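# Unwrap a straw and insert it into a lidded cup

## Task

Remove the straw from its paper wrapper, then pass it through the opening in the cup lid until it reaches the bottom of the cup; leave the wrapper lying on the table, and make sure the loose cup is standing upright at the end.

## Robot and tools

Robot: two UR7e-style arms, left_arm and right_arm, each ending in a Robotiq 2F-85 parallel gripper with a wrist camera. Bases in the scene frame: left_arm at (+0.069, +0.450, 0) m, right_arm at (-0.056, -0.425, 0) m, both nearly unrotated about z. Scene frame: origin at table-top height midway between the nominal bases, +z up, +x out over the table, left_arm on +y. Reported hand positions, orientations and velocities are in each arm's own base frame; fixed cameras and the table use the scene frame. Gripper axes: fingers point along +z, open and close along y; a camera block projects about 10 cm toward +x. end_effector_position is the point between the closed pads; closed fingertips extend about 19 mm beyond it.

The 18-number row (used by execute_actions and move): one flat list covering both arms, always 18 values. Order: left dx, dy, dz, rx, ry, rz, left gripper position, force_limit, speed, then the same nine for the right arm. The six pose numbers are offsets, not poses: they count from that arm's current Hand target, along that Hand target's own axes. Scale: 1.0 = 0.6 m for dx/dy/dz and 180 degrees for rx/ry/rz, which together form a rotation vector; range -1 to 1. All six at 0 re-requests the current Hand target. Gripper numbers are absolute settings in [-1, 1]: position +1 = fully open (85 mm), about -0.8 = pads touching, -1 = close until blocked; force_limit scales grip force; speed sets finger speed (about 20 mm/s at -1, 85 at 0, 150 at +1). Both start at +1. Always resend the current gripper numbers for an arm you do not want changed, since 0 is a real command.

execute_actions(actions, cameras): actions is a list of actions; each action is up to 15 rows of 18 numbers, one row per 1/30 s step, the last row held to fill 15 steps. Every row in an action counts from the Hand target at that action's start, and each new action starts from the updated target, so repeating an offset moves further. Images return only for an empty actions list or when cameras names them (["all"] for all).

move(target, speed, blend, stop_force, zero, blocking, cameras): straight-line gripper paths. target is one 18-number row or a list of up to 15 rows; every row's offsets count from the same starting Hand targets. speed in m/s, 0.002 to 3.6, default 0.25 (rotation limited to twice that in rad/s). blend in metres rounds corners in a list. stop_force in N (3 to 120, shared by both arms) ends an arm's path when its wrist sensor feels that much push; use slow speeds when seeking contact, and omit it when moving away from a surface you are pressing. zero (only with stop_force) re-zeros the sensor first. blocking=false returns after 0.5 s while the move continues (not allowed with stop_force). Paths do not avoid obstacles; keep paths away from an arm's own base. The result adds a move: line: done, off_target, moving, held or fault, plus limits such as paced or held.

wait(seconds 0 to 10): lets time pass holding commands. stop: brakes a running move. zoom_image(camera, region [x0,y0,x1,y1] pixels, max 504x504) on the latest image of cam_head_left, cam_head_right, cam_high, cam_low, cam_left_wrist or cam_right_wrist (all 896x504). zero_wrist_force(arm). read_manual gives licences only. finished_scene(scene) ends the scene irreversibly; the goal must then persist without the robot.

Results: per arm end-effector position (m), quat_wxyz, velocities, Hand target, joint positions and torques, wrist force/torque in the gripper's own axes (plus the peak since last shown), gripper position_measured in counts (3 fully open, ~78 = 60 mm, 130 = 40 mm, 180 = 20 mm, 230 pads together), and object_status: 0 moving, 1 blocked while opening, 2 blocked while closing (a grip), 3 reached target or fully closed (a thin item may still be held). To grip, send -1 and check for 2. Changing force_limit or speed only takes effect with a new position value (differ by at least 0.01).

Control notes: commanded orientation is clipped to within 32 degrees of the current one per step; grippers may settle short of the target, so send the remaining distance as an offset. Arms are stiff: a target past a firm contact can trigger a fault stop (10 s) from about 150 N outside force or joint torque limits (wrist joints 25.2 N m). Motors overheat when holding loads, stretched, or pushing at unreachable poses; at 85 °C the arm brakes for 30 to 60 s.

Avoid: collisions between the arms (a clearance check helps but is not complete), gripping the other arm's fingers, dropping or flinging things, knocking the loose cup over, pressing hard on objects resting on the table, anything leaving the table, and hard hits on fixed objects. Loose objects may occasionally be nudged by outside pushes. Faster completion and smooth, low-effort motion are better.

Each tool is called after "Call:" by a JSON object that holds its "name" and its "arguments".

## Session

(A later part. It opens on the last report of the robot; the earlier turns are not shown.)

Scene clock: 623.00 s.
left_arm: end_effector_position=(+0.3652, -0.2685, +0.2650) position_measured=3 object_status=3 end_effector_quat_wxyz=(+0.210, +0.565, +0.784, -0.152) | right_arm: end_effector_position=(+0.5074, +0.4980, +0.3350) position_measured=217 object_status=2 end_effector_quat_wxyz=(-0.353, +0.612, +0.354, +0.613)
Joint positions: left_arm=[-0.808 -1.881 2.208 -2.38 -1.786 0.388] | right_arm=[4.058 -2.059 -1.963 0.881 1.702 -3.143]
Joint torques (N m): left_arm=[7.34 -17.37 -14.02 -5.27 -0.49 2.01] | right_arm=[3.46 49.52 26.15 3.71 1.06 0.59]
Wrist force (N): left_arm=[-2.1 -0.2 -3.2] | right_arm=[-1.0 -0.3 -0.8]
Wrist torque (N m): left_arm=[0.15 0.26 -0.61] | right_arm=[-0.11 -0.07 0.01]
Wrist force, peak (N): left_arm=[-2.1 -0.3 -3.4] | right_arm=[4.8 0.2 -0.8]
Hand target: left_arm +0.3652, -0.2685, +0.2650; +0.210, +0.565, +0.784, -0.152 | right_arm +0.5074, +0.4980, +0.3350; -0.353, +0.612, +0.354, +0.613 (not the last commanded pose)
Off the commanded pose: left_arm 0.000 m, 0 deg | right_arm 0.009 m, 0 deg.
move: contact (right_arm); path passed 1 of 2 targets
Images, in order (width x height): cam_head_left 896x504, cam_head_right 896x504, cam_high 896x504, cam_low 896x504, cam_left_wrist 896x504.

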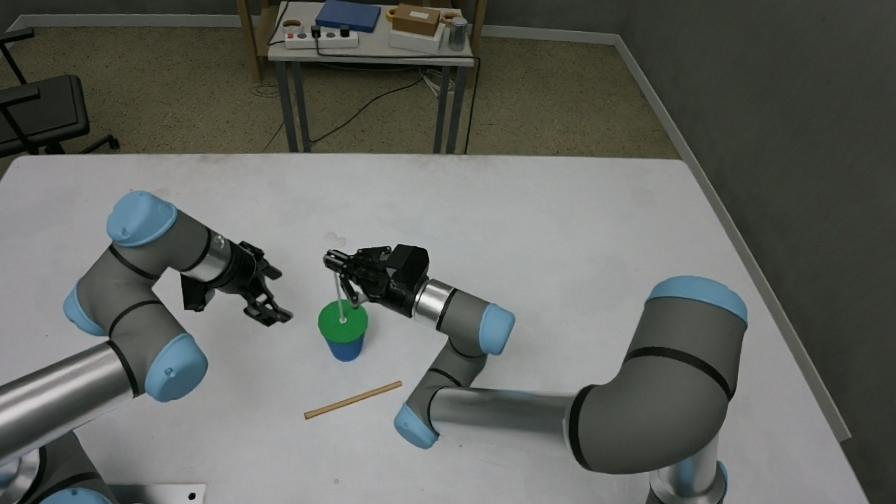

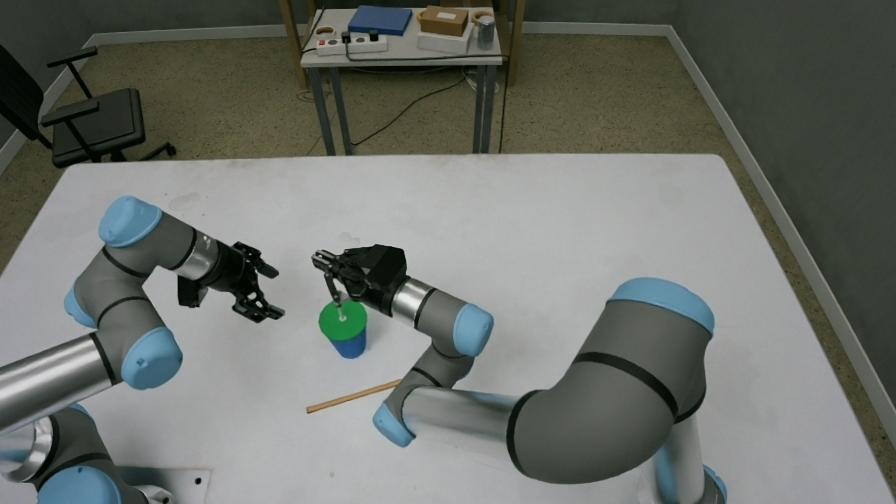

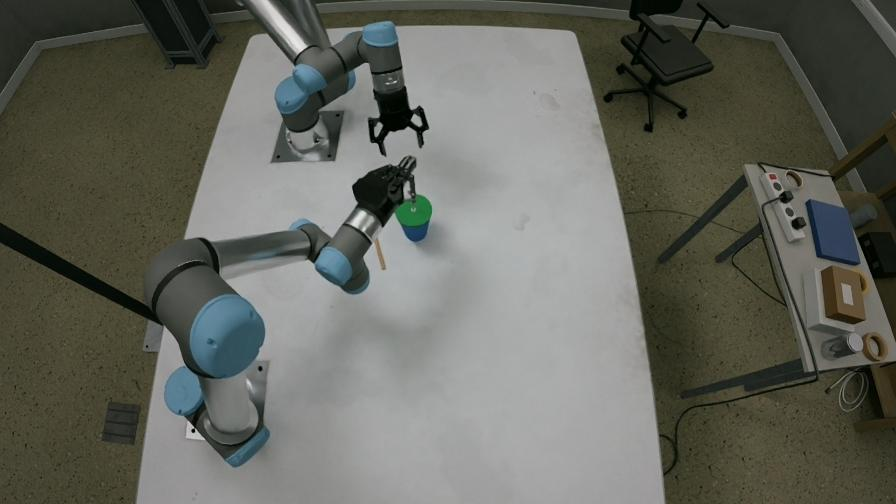

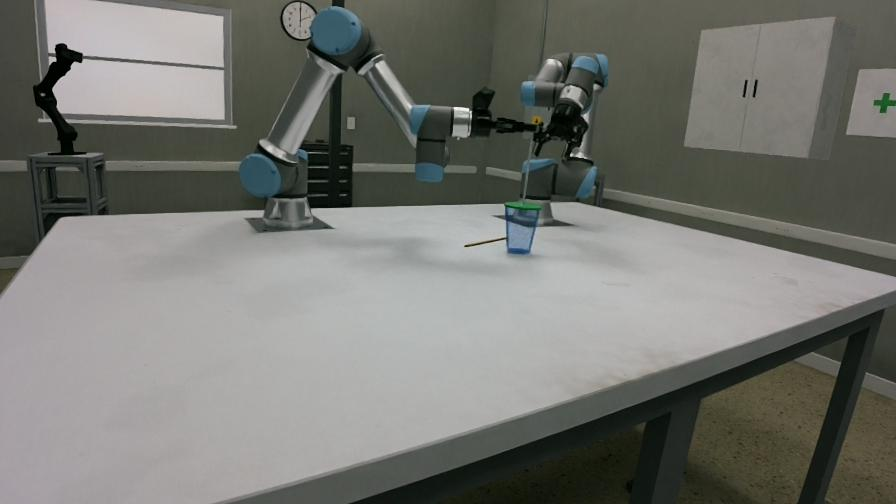

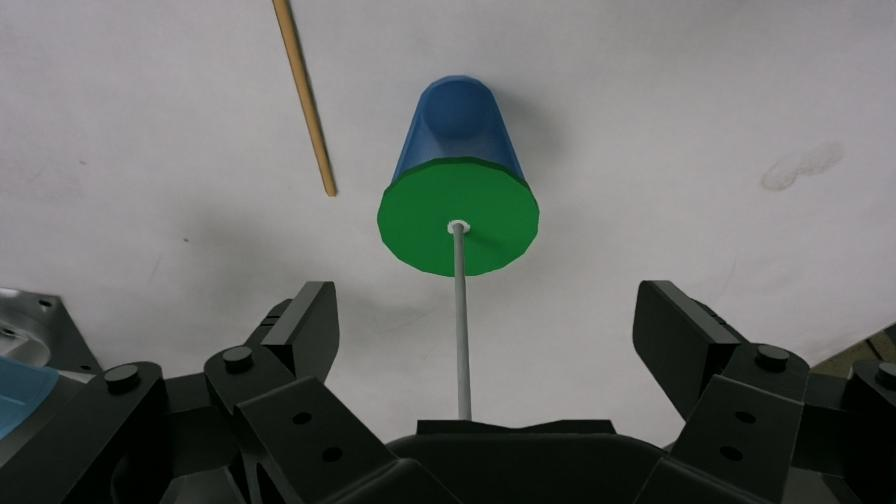

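Call:
{"name": "move", "arguments": {"target": [0,0,0,0,0,0,1,-0.8,0,-0.025,0,0,0,0,0,-1,-0.3,-0.9], "speed": 0.008, "stop_force": 9, "cameras": ["cam_left_wrist","cam_low","cam_high","cam_head_left","cam_head_right"]}}

Call:
{"name": "zoom_image", "arguments": {"camera": "cam_left_wrist", "region": [410, 190, 510, 330]}}

Call:
{"name": "zoom_image", "arguments": {"camera": "cam_low", "region": [500, 180, 545, 225]}}

Call:
{"name": "zoom_image", "arguments": {"camera": "cam_head_left", "region": [315, 285, 375, 345]}}

Call:
{"name": "zoom_image", "arguments": {"camera": "cam_high", "region": [400, 190, 430, 220]}}

Scene clock: 651.27 s.
left_arm: end_effector_position=(+0.3652, -0.2685, +0.2650) position_measured=3 object_status=3 end_effector_quat_wxyz=(+0.210, +0.565, +0.784, -0.152) | right_arm: end_effector_position=(+0.5073, +0.4980, +0.3332) position_measured=217 object_status=2 end_effector_quat_wxyz=(-0.353, +0.612, +0.354, +0.613)
Joint positions: left_arm=[-0.808 -1.881 2.208 -2.38 -1.786 0.388] | right_arm=[4.058 -2.063 -1.964 0.886 1.702 -3.143]
Joint torques (N m): left_arm=[6.91 -16.71 -14.1 -5.15 -0.46 1.99] | right_arm=[2.34 49.02 25.88 1.37 0.32 0.56]
Wrist force (N): left_arm=[-2.0 -0.3 -2.9] | right_arm=[-0.2 -0.1 -0.9]
Wrist torque (N m): left_arm=[0.14 0.24 -0.61] | right_arm=[-0.08 -0.07 0.00]
Wrist force, peak (N): left_arm=[-2.2 -0.2 -3.4] | right_arm=[8.1 0.1 -0.7]
Hand target: left_arm +0.3652, -0.2685, +0.2650; +0.210, +0.565, +0.784, -0.152 | right_arm +0.5073, +0.4979, +0.3332; -0.353, +0.612, +0.354, +0.613 (not the last commanded pose)
Off the commanded pose: left_arm 0.000 m, 0 deg | right_arm 0.013 m, 0 deg.
move: contact (right_arm)
Images, in order (width x height): cam_head_left 896x504, cam_head_right 896x504, cam_high 896x504, cam_low 896x504, cam_left_wrist 896x504.

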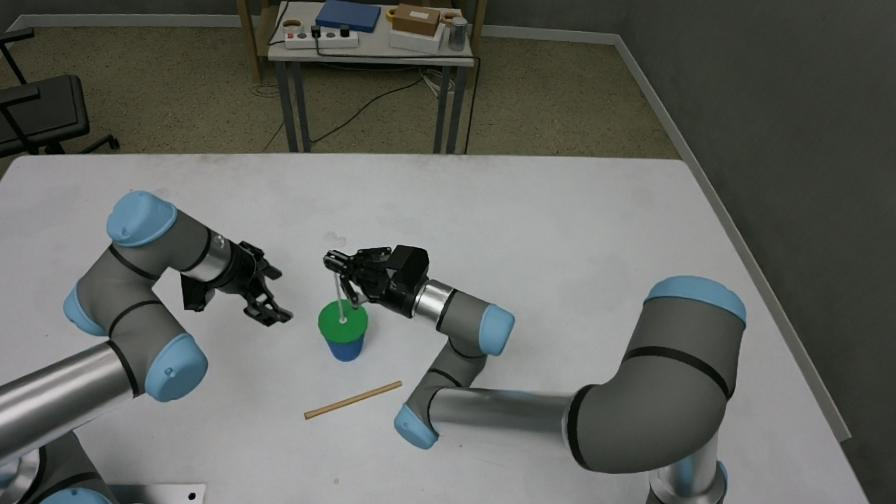

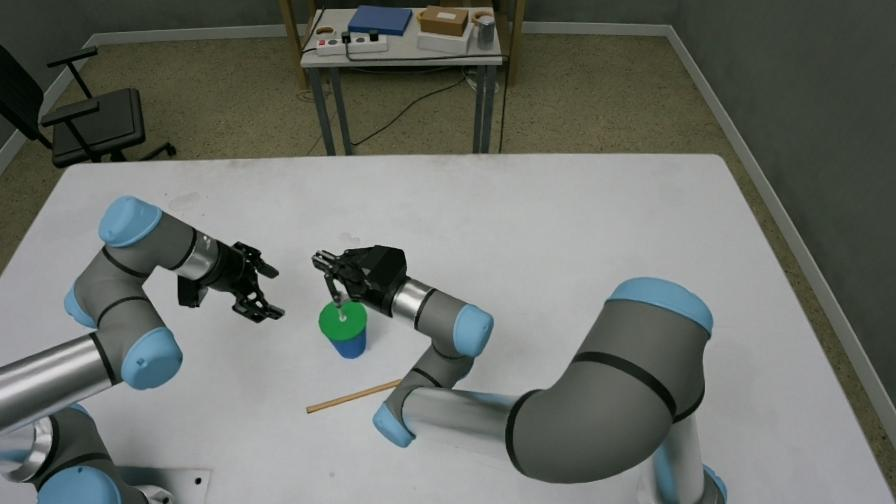

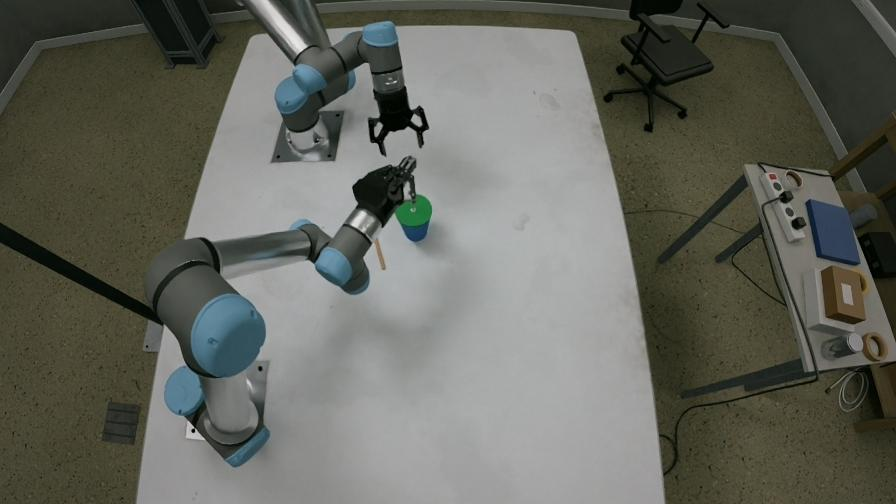

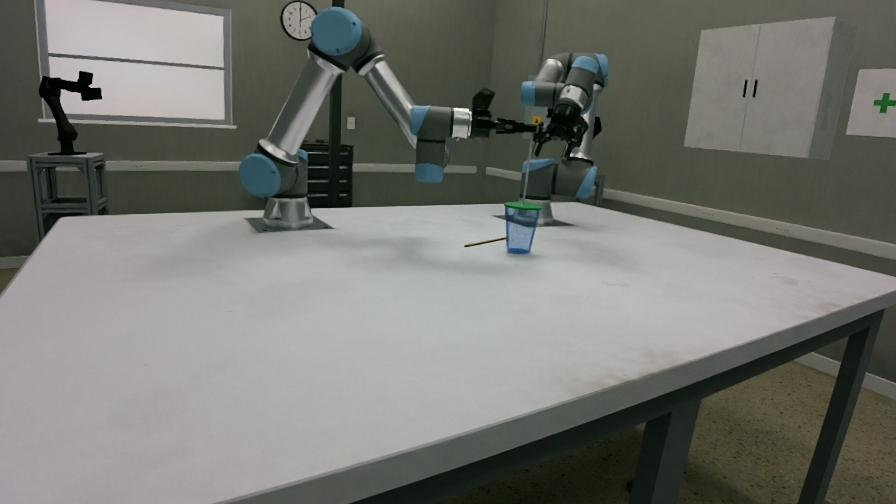

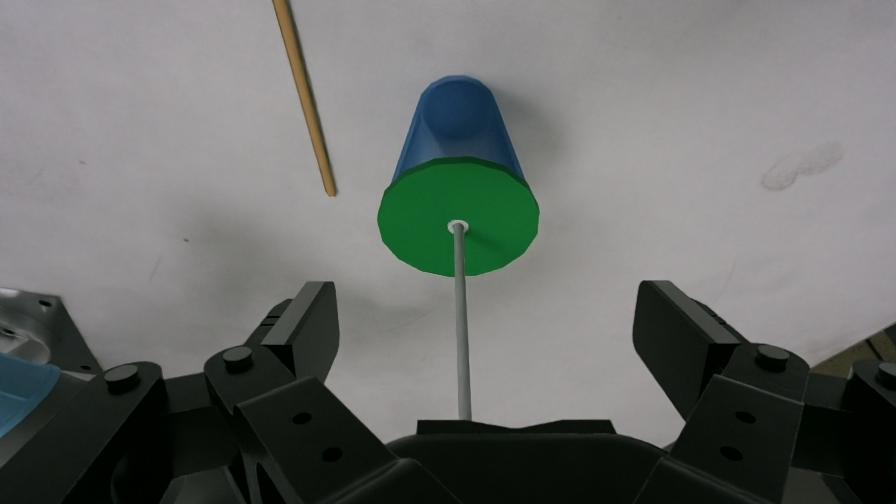

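Scaled by 3.600 from the camera's 896x504 image, which has a finer 1280x720 frame.

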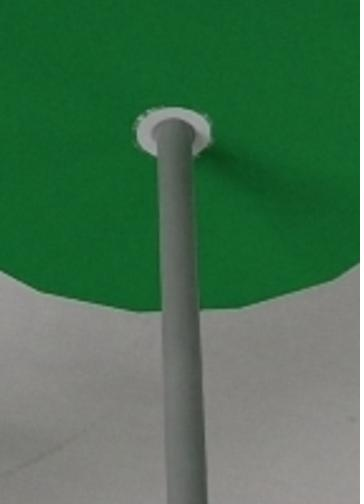

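Scaled by 11.200 from the camera's 896x504 image, which has a finer 1280x720 frame.

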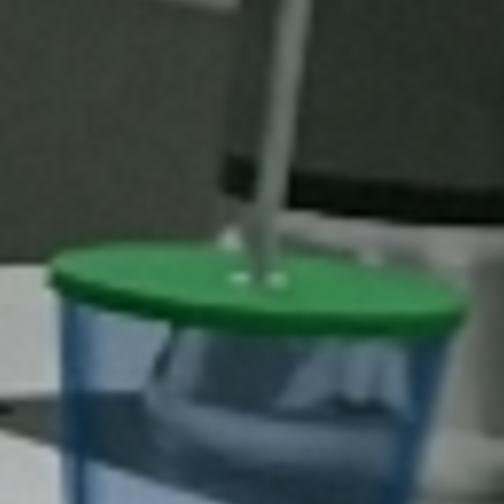

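Scaled by 8.400 from the camera's 896x504 image, which has a finer 1280x720 frame.

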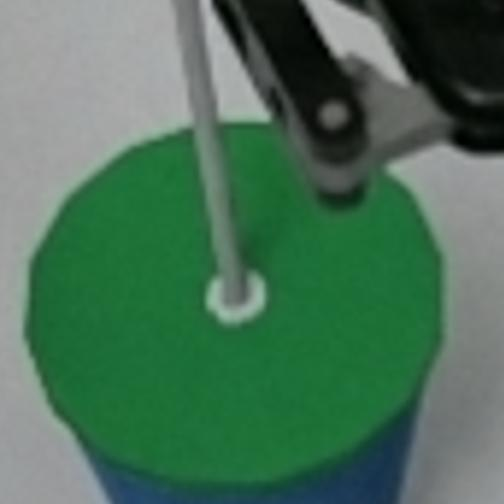

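Scaled by 16.800 from the camera's 896x504 image, which has a finer 1280x720 frame.

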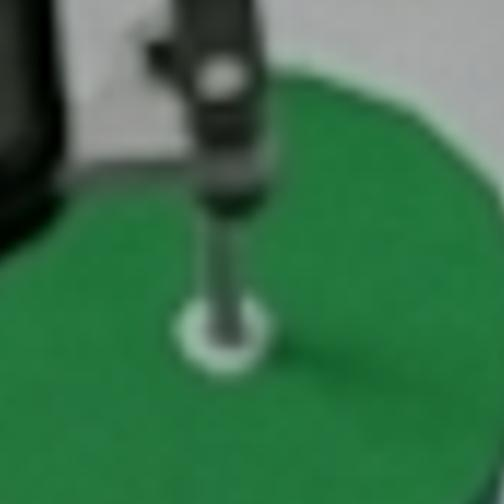

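Call:
{"name": "move", "arguments": {"target": [0,0,0,0,0,0,1,-0.8,0,-0.03,0,0,0,0,0,-1,-0.3,-0.9], "speed": 0.008, "stop_force": 18, "cameras": ["cam_left_wrist","cam_low","cam_high","cam_head_left","cam_right_wrist"]}}

Call:
{"name": "zoom_image", "arguments": {"camera": "cam_left_wrist", "region": [410, 190, 510, 330]}}

Call:
{"name": "zoom_image", "arguments": {"camera": "cam_low", "region": [490, 90, 560, 260]}}

Scene clock: 666.63 s.
left_arm: end_effector_position=(+0.3652, -0.2685, +0.2650) position_measured=3 object_status=3 end_effector_quat_wxyz=(+0.210, +0.565, +0.784, -0.152) | right_arm: end_effector_position=(+0.5074, +0.4979, +0.3152) position_measured=217 object_status=2 end_effector_quat_wxyz=(-0.353, +0.612, +0.354, +0.613)
Joint positions: left_arm=[-0.808 -1.881 2.208 -2.38 -1.786 0.388] | right_arm=[4.058 -2.099 -1.971 0.929 1.702 -3.143]
Joint torques (N m): left_arm=[6.83 -15.23 -14.18 -5.15 -0.4 1.94] | right_arm=[-10.42 44.17 8.97 -1.26 1.36 0.28]
Wrist force (N): left_arm=[-1.8 -0.3 -3.2] | right_arm=[8.3 0.0 -0.7]
Wrist torque (N m): left_arm=[0.14 0.22 -0.61] | right_arm=[-0.09 -0.11 -0.04]
Wrist force, peak (N): left_arm=[-2.2 -0.4 -3.4] | right_arm=[8.9 0.2 -0.5]
Hand target: left_arm +0.3652, -0.2685, +0.2650; +0.210, +0.565, +0.784, -0.152 | right_arm +0.5074, +0.4979, +0.3152; -0.353, +0.612, +0.354, +0.613
Off the commanded pose: left_arm 0.000 m, 0 deg | right_arm 0.000 m, 0 deg.
move: done
Images, in order (width x height): cam_head_left 896x504, cam_high 896x504, cam_low 896x504, cam_left_wrist 896x504, cam_right_wrist 896x504.

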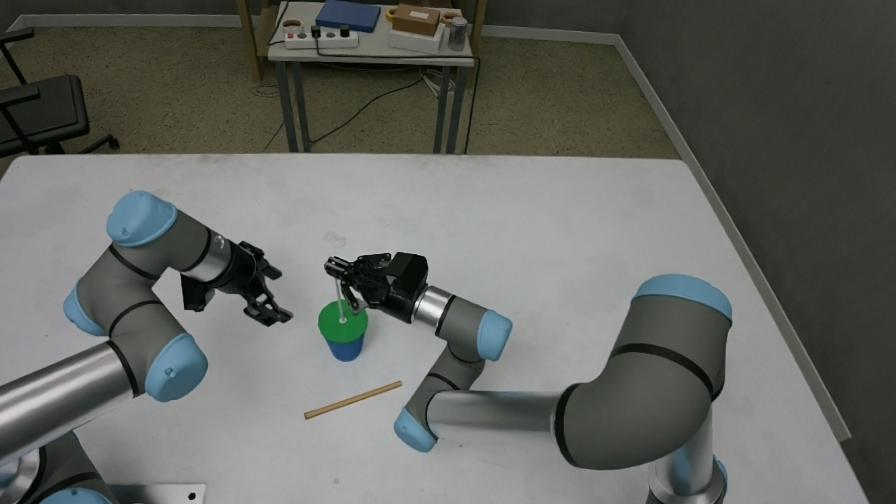

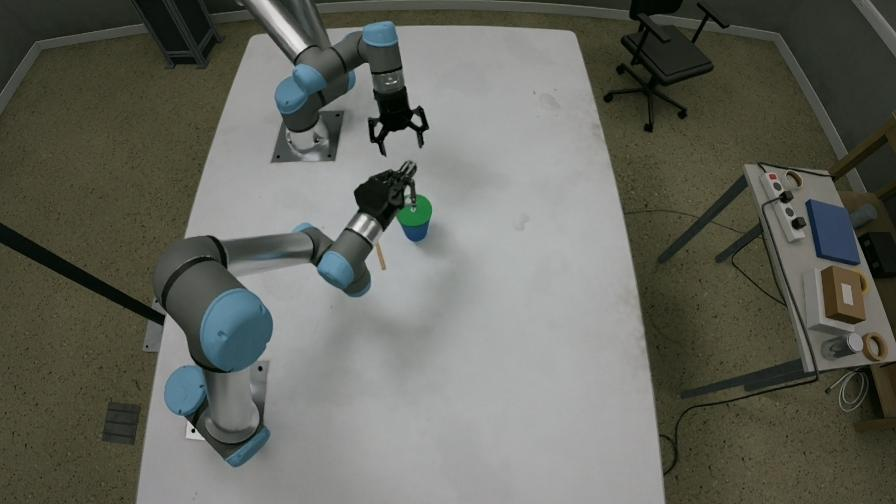

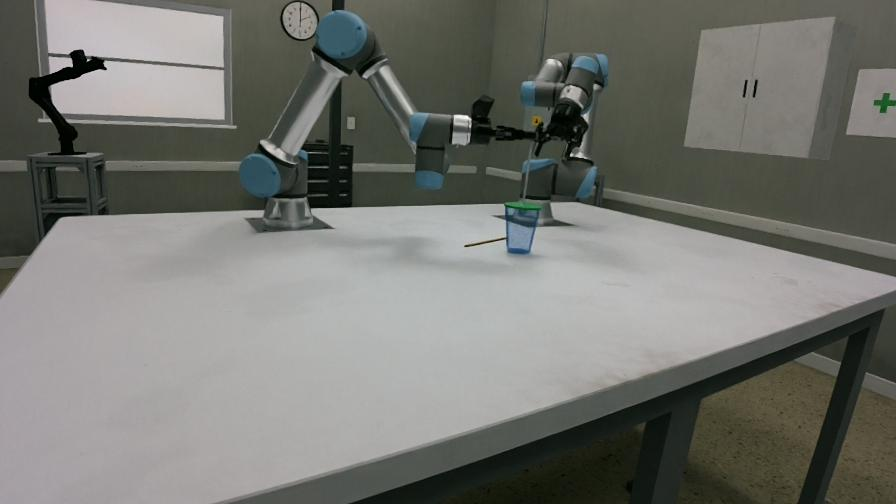

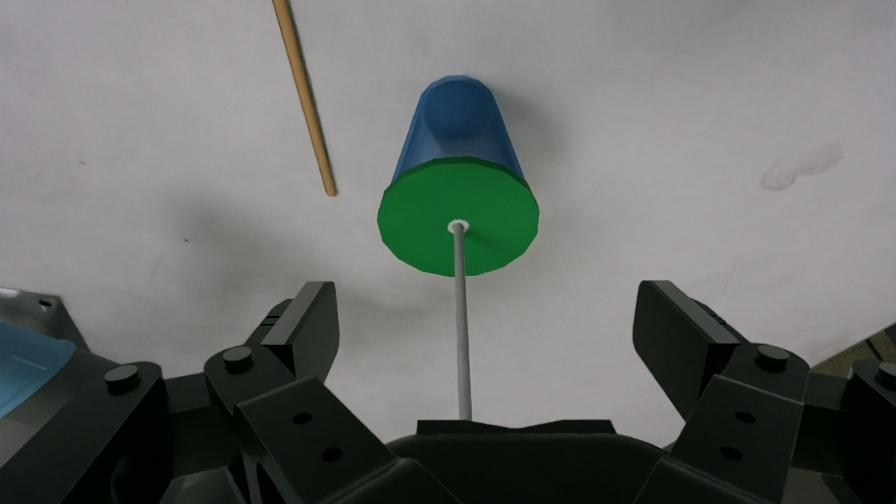

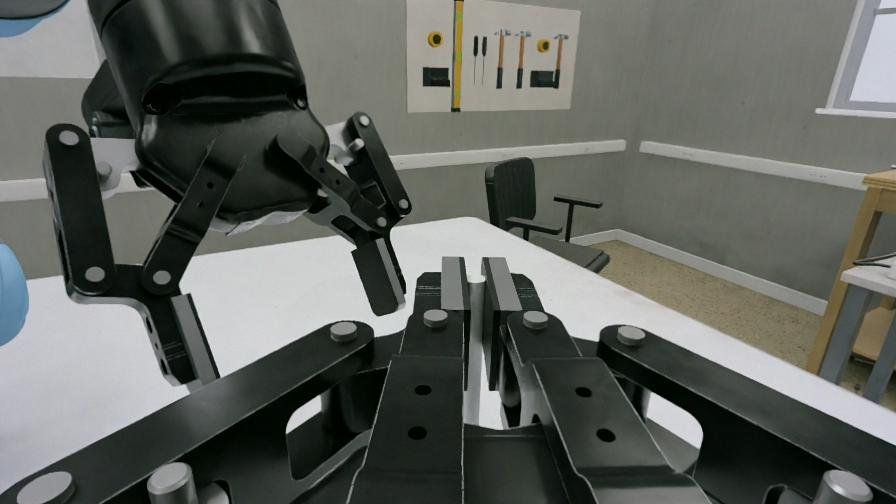

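Scaled by 3.600 from the camera's 896x504 image, which has a finer 1280x720 frame.

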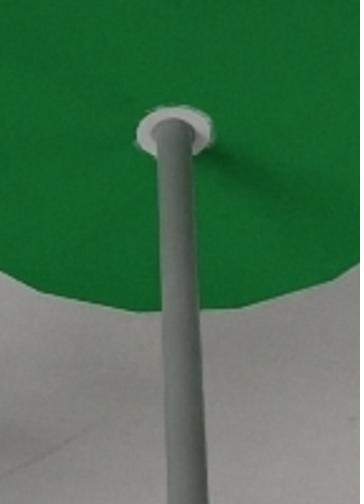

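Scaled by 2.965 from the camera's 896x504 image, which has a finer 1280x720 frame.

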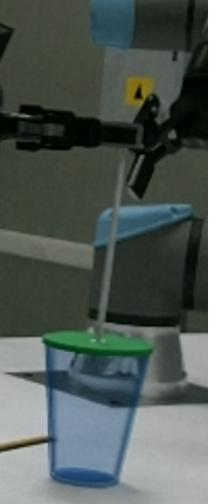

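Call:
{"name": "move", "arguments": {"target": [0,0,0,0,0,0,1,-0.8,0,-0.13,0,0,0,0,0,-1,-0.3,-0.9], "speed": 0.03, "stop_force": 20, "cameras": ["cam_left_wrist","cam_low","cam_high","cam_head_left","cam_right_wrist"]}}

Call:
{"name": "zoom_image", "arguments": {"camera": "cam_low", "region": [490, 120, 560, 260]}}

Scene clock: 682.23 s.
left_arm: end_effector_position=(+0.3652, -0.2685, +0.2650) position_measured=3 object_status=3 end_effector_quat_wxyz=(+0.210, +0.565, +0.784, -0.152) | right_arm: end_effector_position=(+0.5075, +0.4979, +0.2372) position_measured=217 object_status=2 end_effector_quat_wxyz=(-0.353, +0.612, +0.354, +0.613)
Joint positions: left_arm=[-0.808 -1.881 2.208 -2.38 -1.786 0.388] | right_arm=[4.058 -2.269 -1.978 1.106 1.702 -3.143]
Joint torques (N m): left_arm=[6.4 -14.07 -14.32 -5.1 -0.47 1.93] | right_arm=[-12.29 50.26 6.23 0.82 1.27 -0.91]
Wrist force (N): left_arm=[-2.0 -0.3 -3.1] | right_arm=[3.8 -0.1 -1.7]
Wrist torque (N m): left_arm=[0.14 0.25 -0.61] | right_arm=[-0.09 -0.24 -0.01]
Wrist force, peak (N): left_arm=[-1.9 -0.4 -3.5] | right_arm=[10.6 0.2 -1.6]
Hand target: left_arm +0.3652, -0.2685, +0.2650; +0.210, +0.565, +0.784, -0.152 | right_arm +0.5075, +0.4979, +0.2372; -0.353, +0.612, +0.354, +0.613
Off the commanded pose: left_arm 0.000 m, 0 deg | right_arm 0.000 m, 0 deg.
move: done
Images, in order (width x height): cam_head_left 896x504, cam_high 896x504, cam_low 896x504, cam_left_wrist 896x504, cam_right_wrist 896x504.

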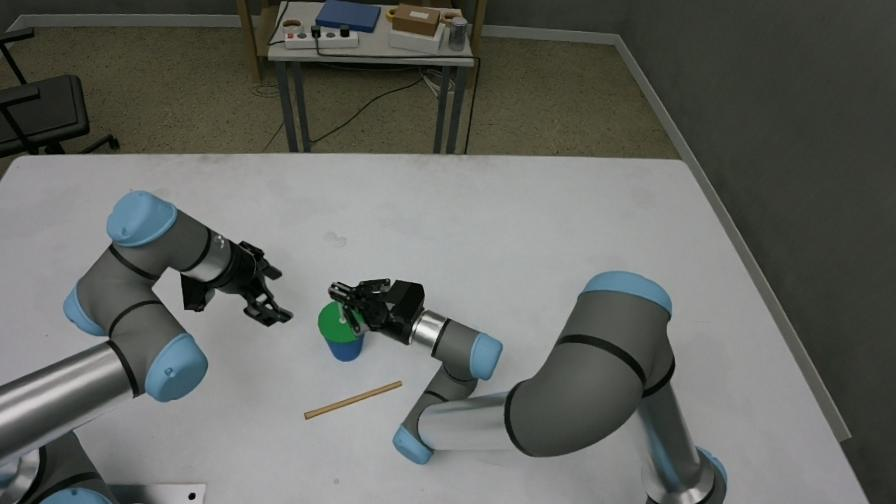

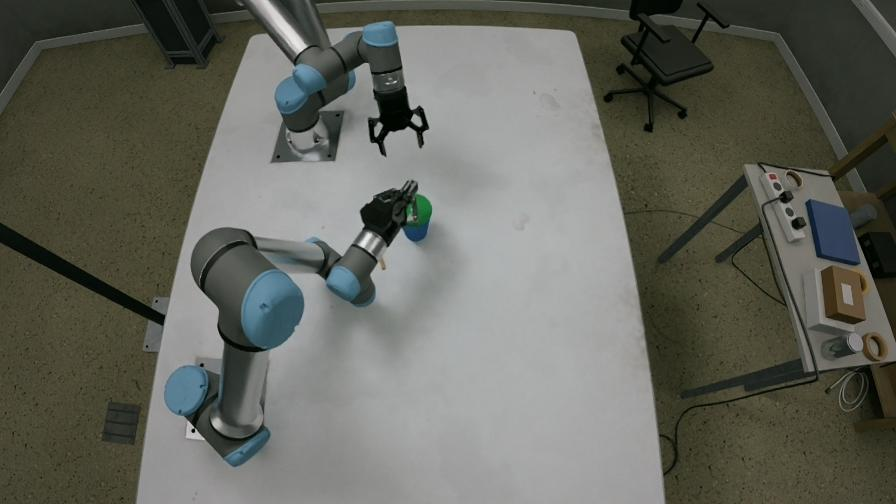

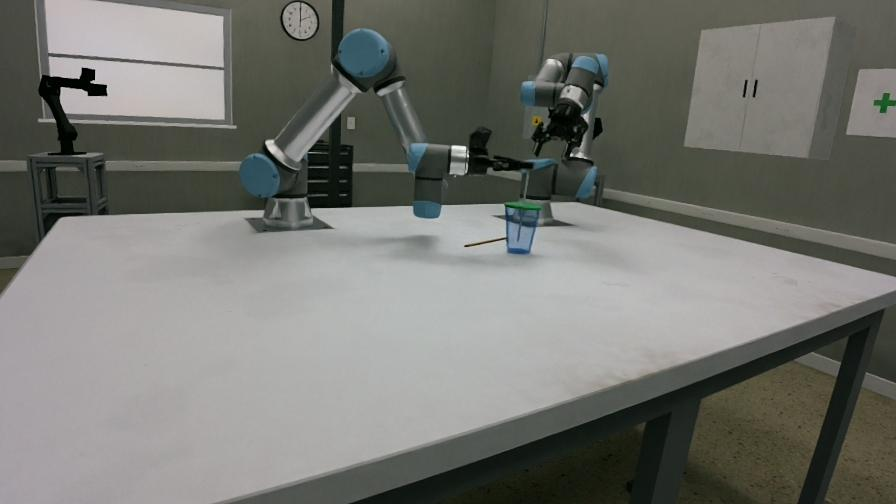

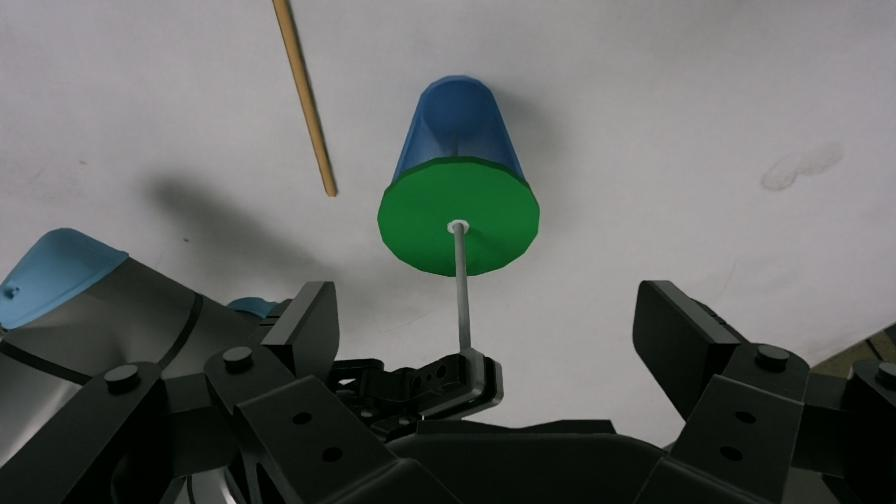

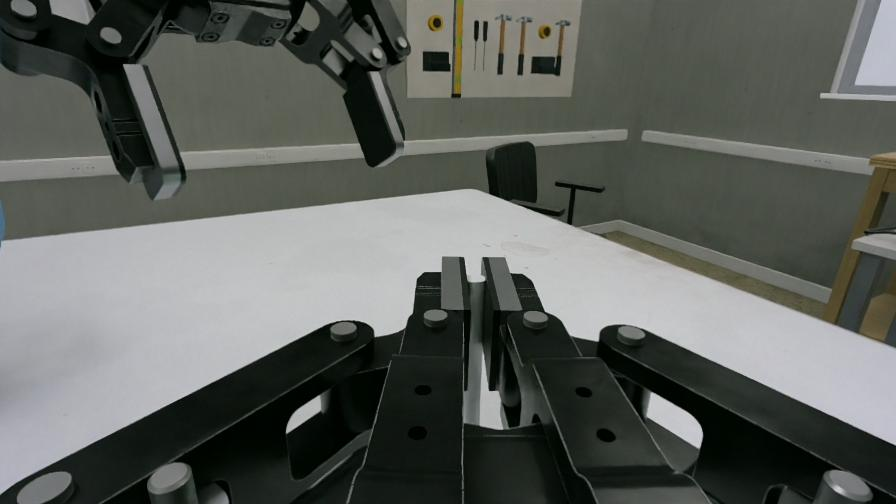

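Scaled by 3.600 from the camera's 896x504 image, which has a finer 1280x720 frame.

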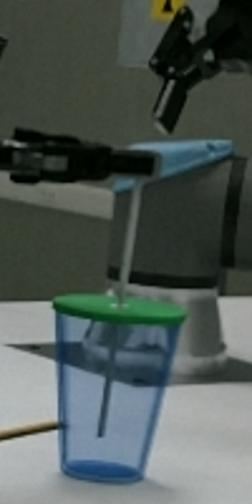

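Call:
{"name": "move", "arguments": {"target": [0,0,0,0,0,0,1,-0.8,0,-0.06,0,0,0,0,0,-1,-0.3,-0.9], "speed": 0.008, "stop_force": 14, "cameras": ["cam_left_wrist","cam_low","cam_head_left"]}}

Call:
{"name": "zoom_image", "arguments": {"camera": "cam_low", "region": [490, 120, 560, 260]}}

Scene clock: 696.33 s.
left_arm: end_effector_position=(+0.3652, -0.2685, +0.2650) position_measured=3 object_status=3 end_effector_quat_wxyz=(+0.210, +0.565, +0.784, -0.152) | right_arm: end_effector_position=(+0.5076, +0.4979, +0.2115) position_measured=217 object_status=2 end_effector_quat_wxyz=(-0.353, +0.612, +0.354, +0.613)
Joint positions: left_arm=[-0.808 -1.881 2.208 -2.38 -1.786 0.388] | right_arm=[4.058 -2.329 -1.972 1.159 1.702 -3.143]
Joint torques (N m): left_arm=[6.07 -13.53 -13.89 -5.1 -0.44 1.92] | right_arm=[-11.85 44.8 -2.2 -2.04 1.44 -1.16]
Wrist force (N): left_arm=[-1.8 -0.5 -3.2] | right_arm=[13.7 0.6 -1.6]
Wrist torque (N m): left_arm=[0.11 0.23 -0.61] | right_arm=[-0.03 -0.29 -0.10]
Wrist force, peak (N): left_arm=[-2.3 -0.4 -3.2] | right_arm=[20.5 0.6 -1.2]
Hand target: left_arm +0.3652, -0.2685, +0.2650; +0.210, +0.565, +0.784, -0.152 | right_arm +0.5076, +0.4979, +0.2115; -0.353, +0.612, +0.354, +0.613 (not the last commanded pose)
Off the commanded pose: left_arm 0.000 m, 0 deg | right_arm 0.010 m, 0 deg.
move: contact (right_arm)
Images, in order (width x height): cam_head_left 896x504, cam_low 896x504, cam_left_wrist 896x504.

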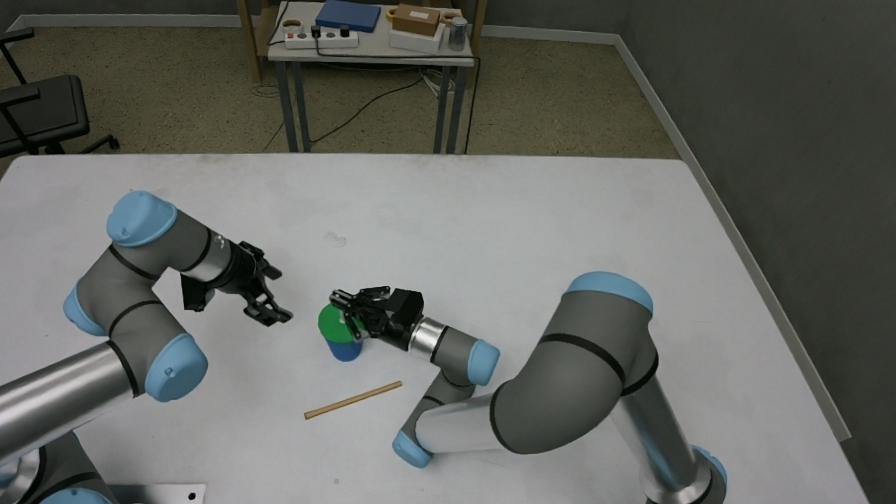

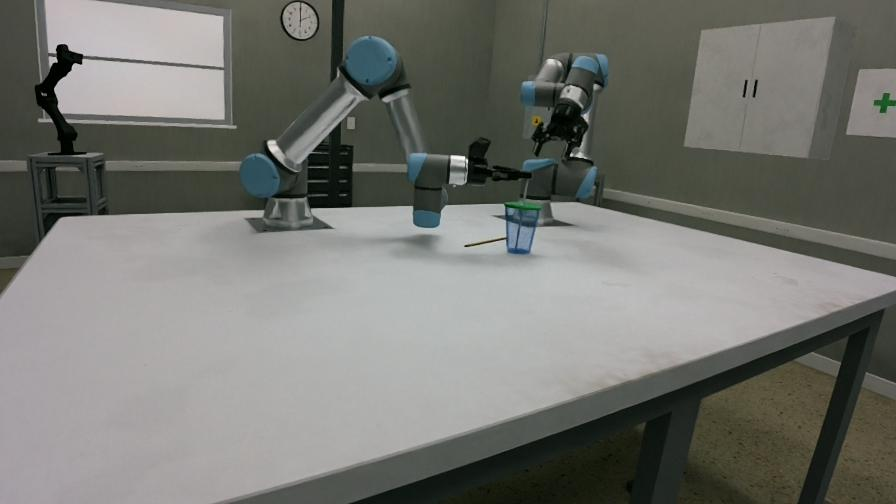

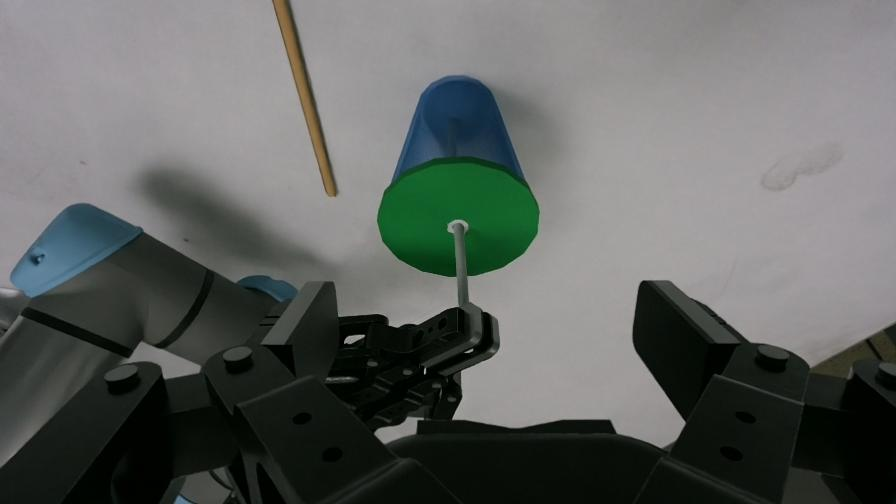

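Scaled by 3.600 from the camera's 896x504 image, which has a finer 1280x720 frame.

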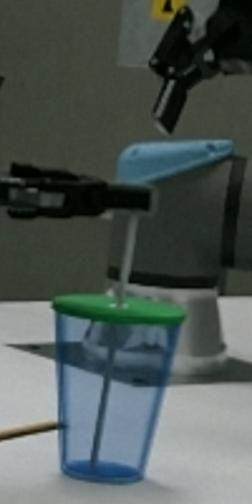

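Call:
{"name": "move", "arguments": {"target": [[0,0,0,0,0,0,1,-0.8,0,0,0,0,0,0,0,-0.1,-0.3,-0.7],[0,0,0,0,0,0,1,-0.8,0,0,0,-0.2,0,0,0,-0.1,-0.3,-0.7]], "speed": 0.12, "cameras": ["cam_left_wrist","cam_low","cam_high","cam_right_wrist"]}}

Call:
{"name": "zoom_image", "arguments": {"camera": "cam_low", "region": [490, 120, 560, 260]}}

Scene clock: 709.57 s.
left_arm: end_effector_position=(+0.3652, -0.2685, +0.2650) position_measured=3 object_status=3 end_effector_quat_wxyz=(+0.210, +0.565, +0.784, -0.152) | right_arm: end_effector_position=(+0.4477, +0.3939, +0.2115) position_measured=141 object_status=3 end_effector_quat_wxyz=(-0.353, +0.612, +0.354, +0.613)
Joint positions: left_arm=[-0.808 -1.881 2.208 -2.38 -1.786 0.388] | right_arm=[4.011 -2.236 -2.285 1.38 1.749 -3.143]
Joint torques (N m): left_arm=[6.13 -12.05 -14.39 -5.14 -0.22 1.84] | right_arm=[11.99 21.2 2.47 1.82 -1.53 -0.32]
Wrist force (N): left_arm=[-1.8 -0.4 -3.1] | right_arm=[1.0 -0.1 -0.9]
Wrist torque (N m): left_arm=[0.13 0.21 -0.61] | right_arm=[-0.11 -0.06 -0.01]
Wrist force, peak (N): left_arm=[-2.1 -0.2 -3.2] | right_arm=[14.0 0.5 -1.7]
Hand target: left_arm +0.3652, -0.2685, +0.2650; +0.210, +0.565, +0.784, -0.152 | right_arm +0.4476, +0.3939, +0.2114; -0.353, +0.612, +0.354, +0.613
Off the commanded pose: left_arm 0.000 m, 0 deg | right_arm 0.000 m, 0 deg.
move: done
Images, in order (width x height): cam_high 896x504, cam_low 896x504, cam_left_wrist 896x504, cam_right_wrist 896x504.

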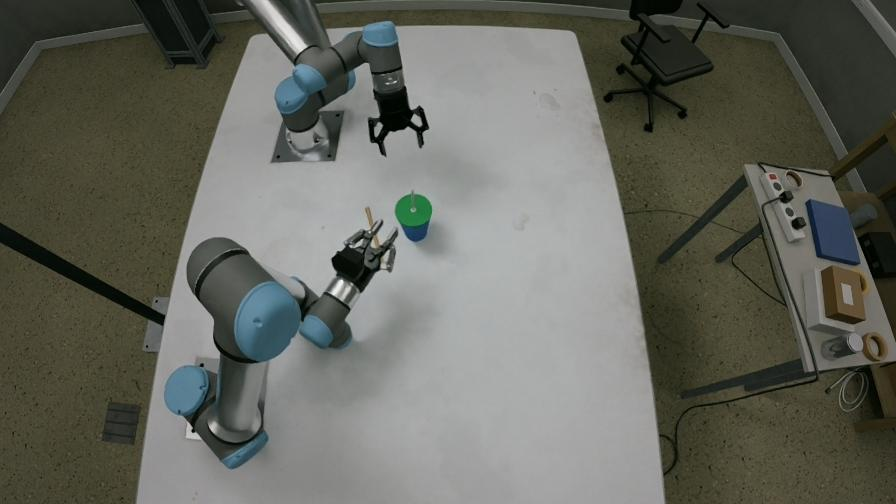

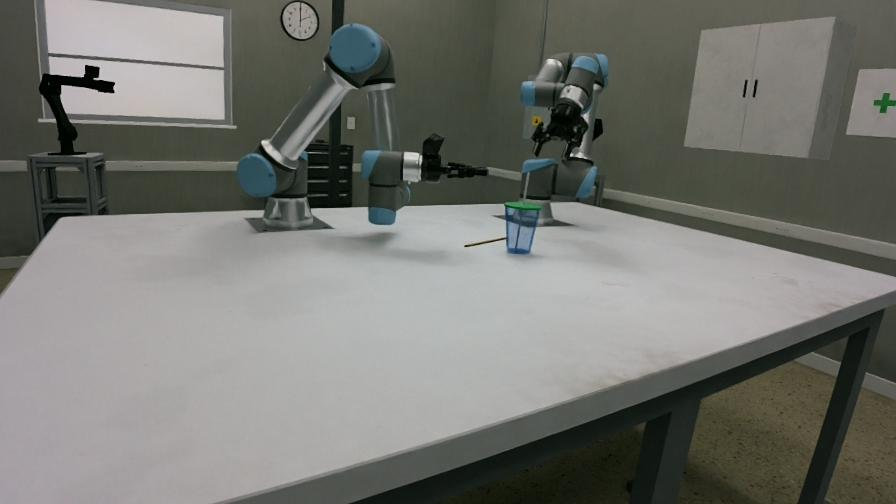

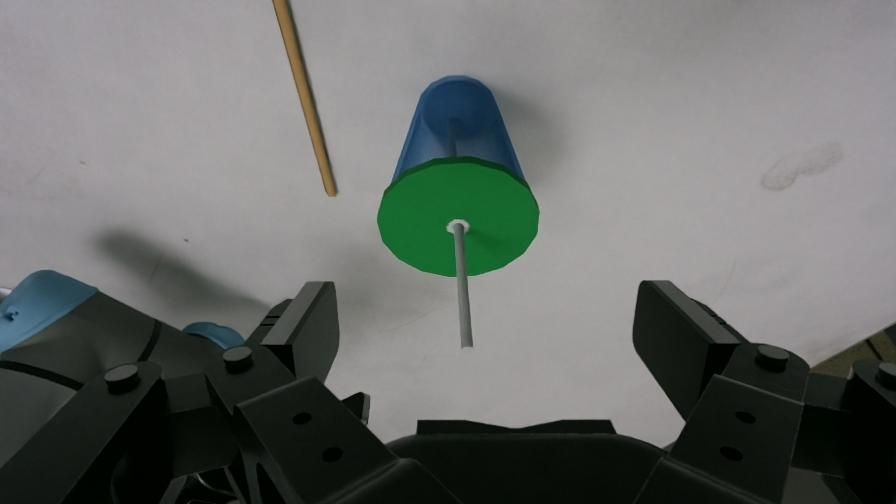

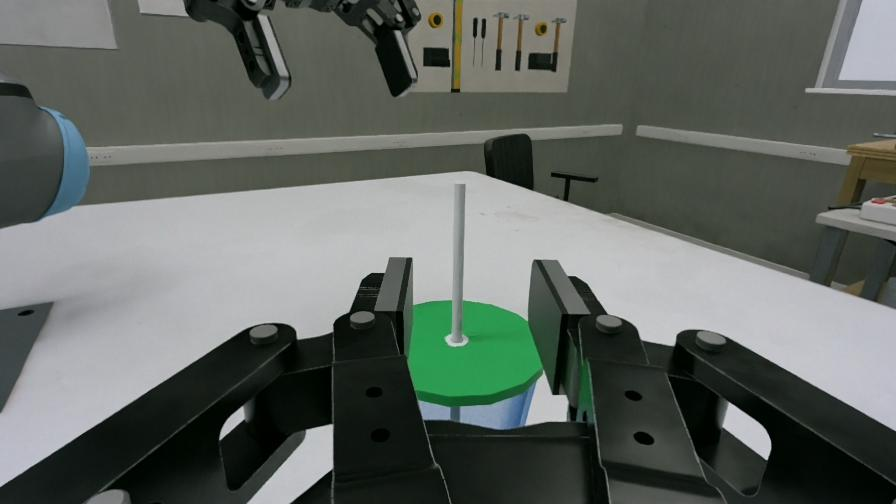

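Scaled by 3.600 from the camera's 896x504 image, which has a finer 1280x720 frame.

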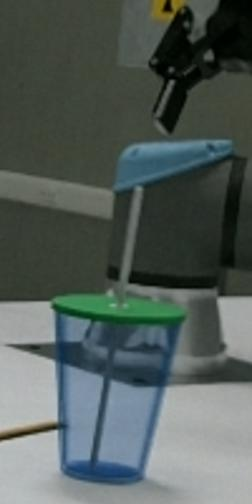

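Done; straw on floor, wrapper on table.

Call:
{"name": "finished_scene", "arguments": {"scene": 1}}

The scene is finished: the task was done.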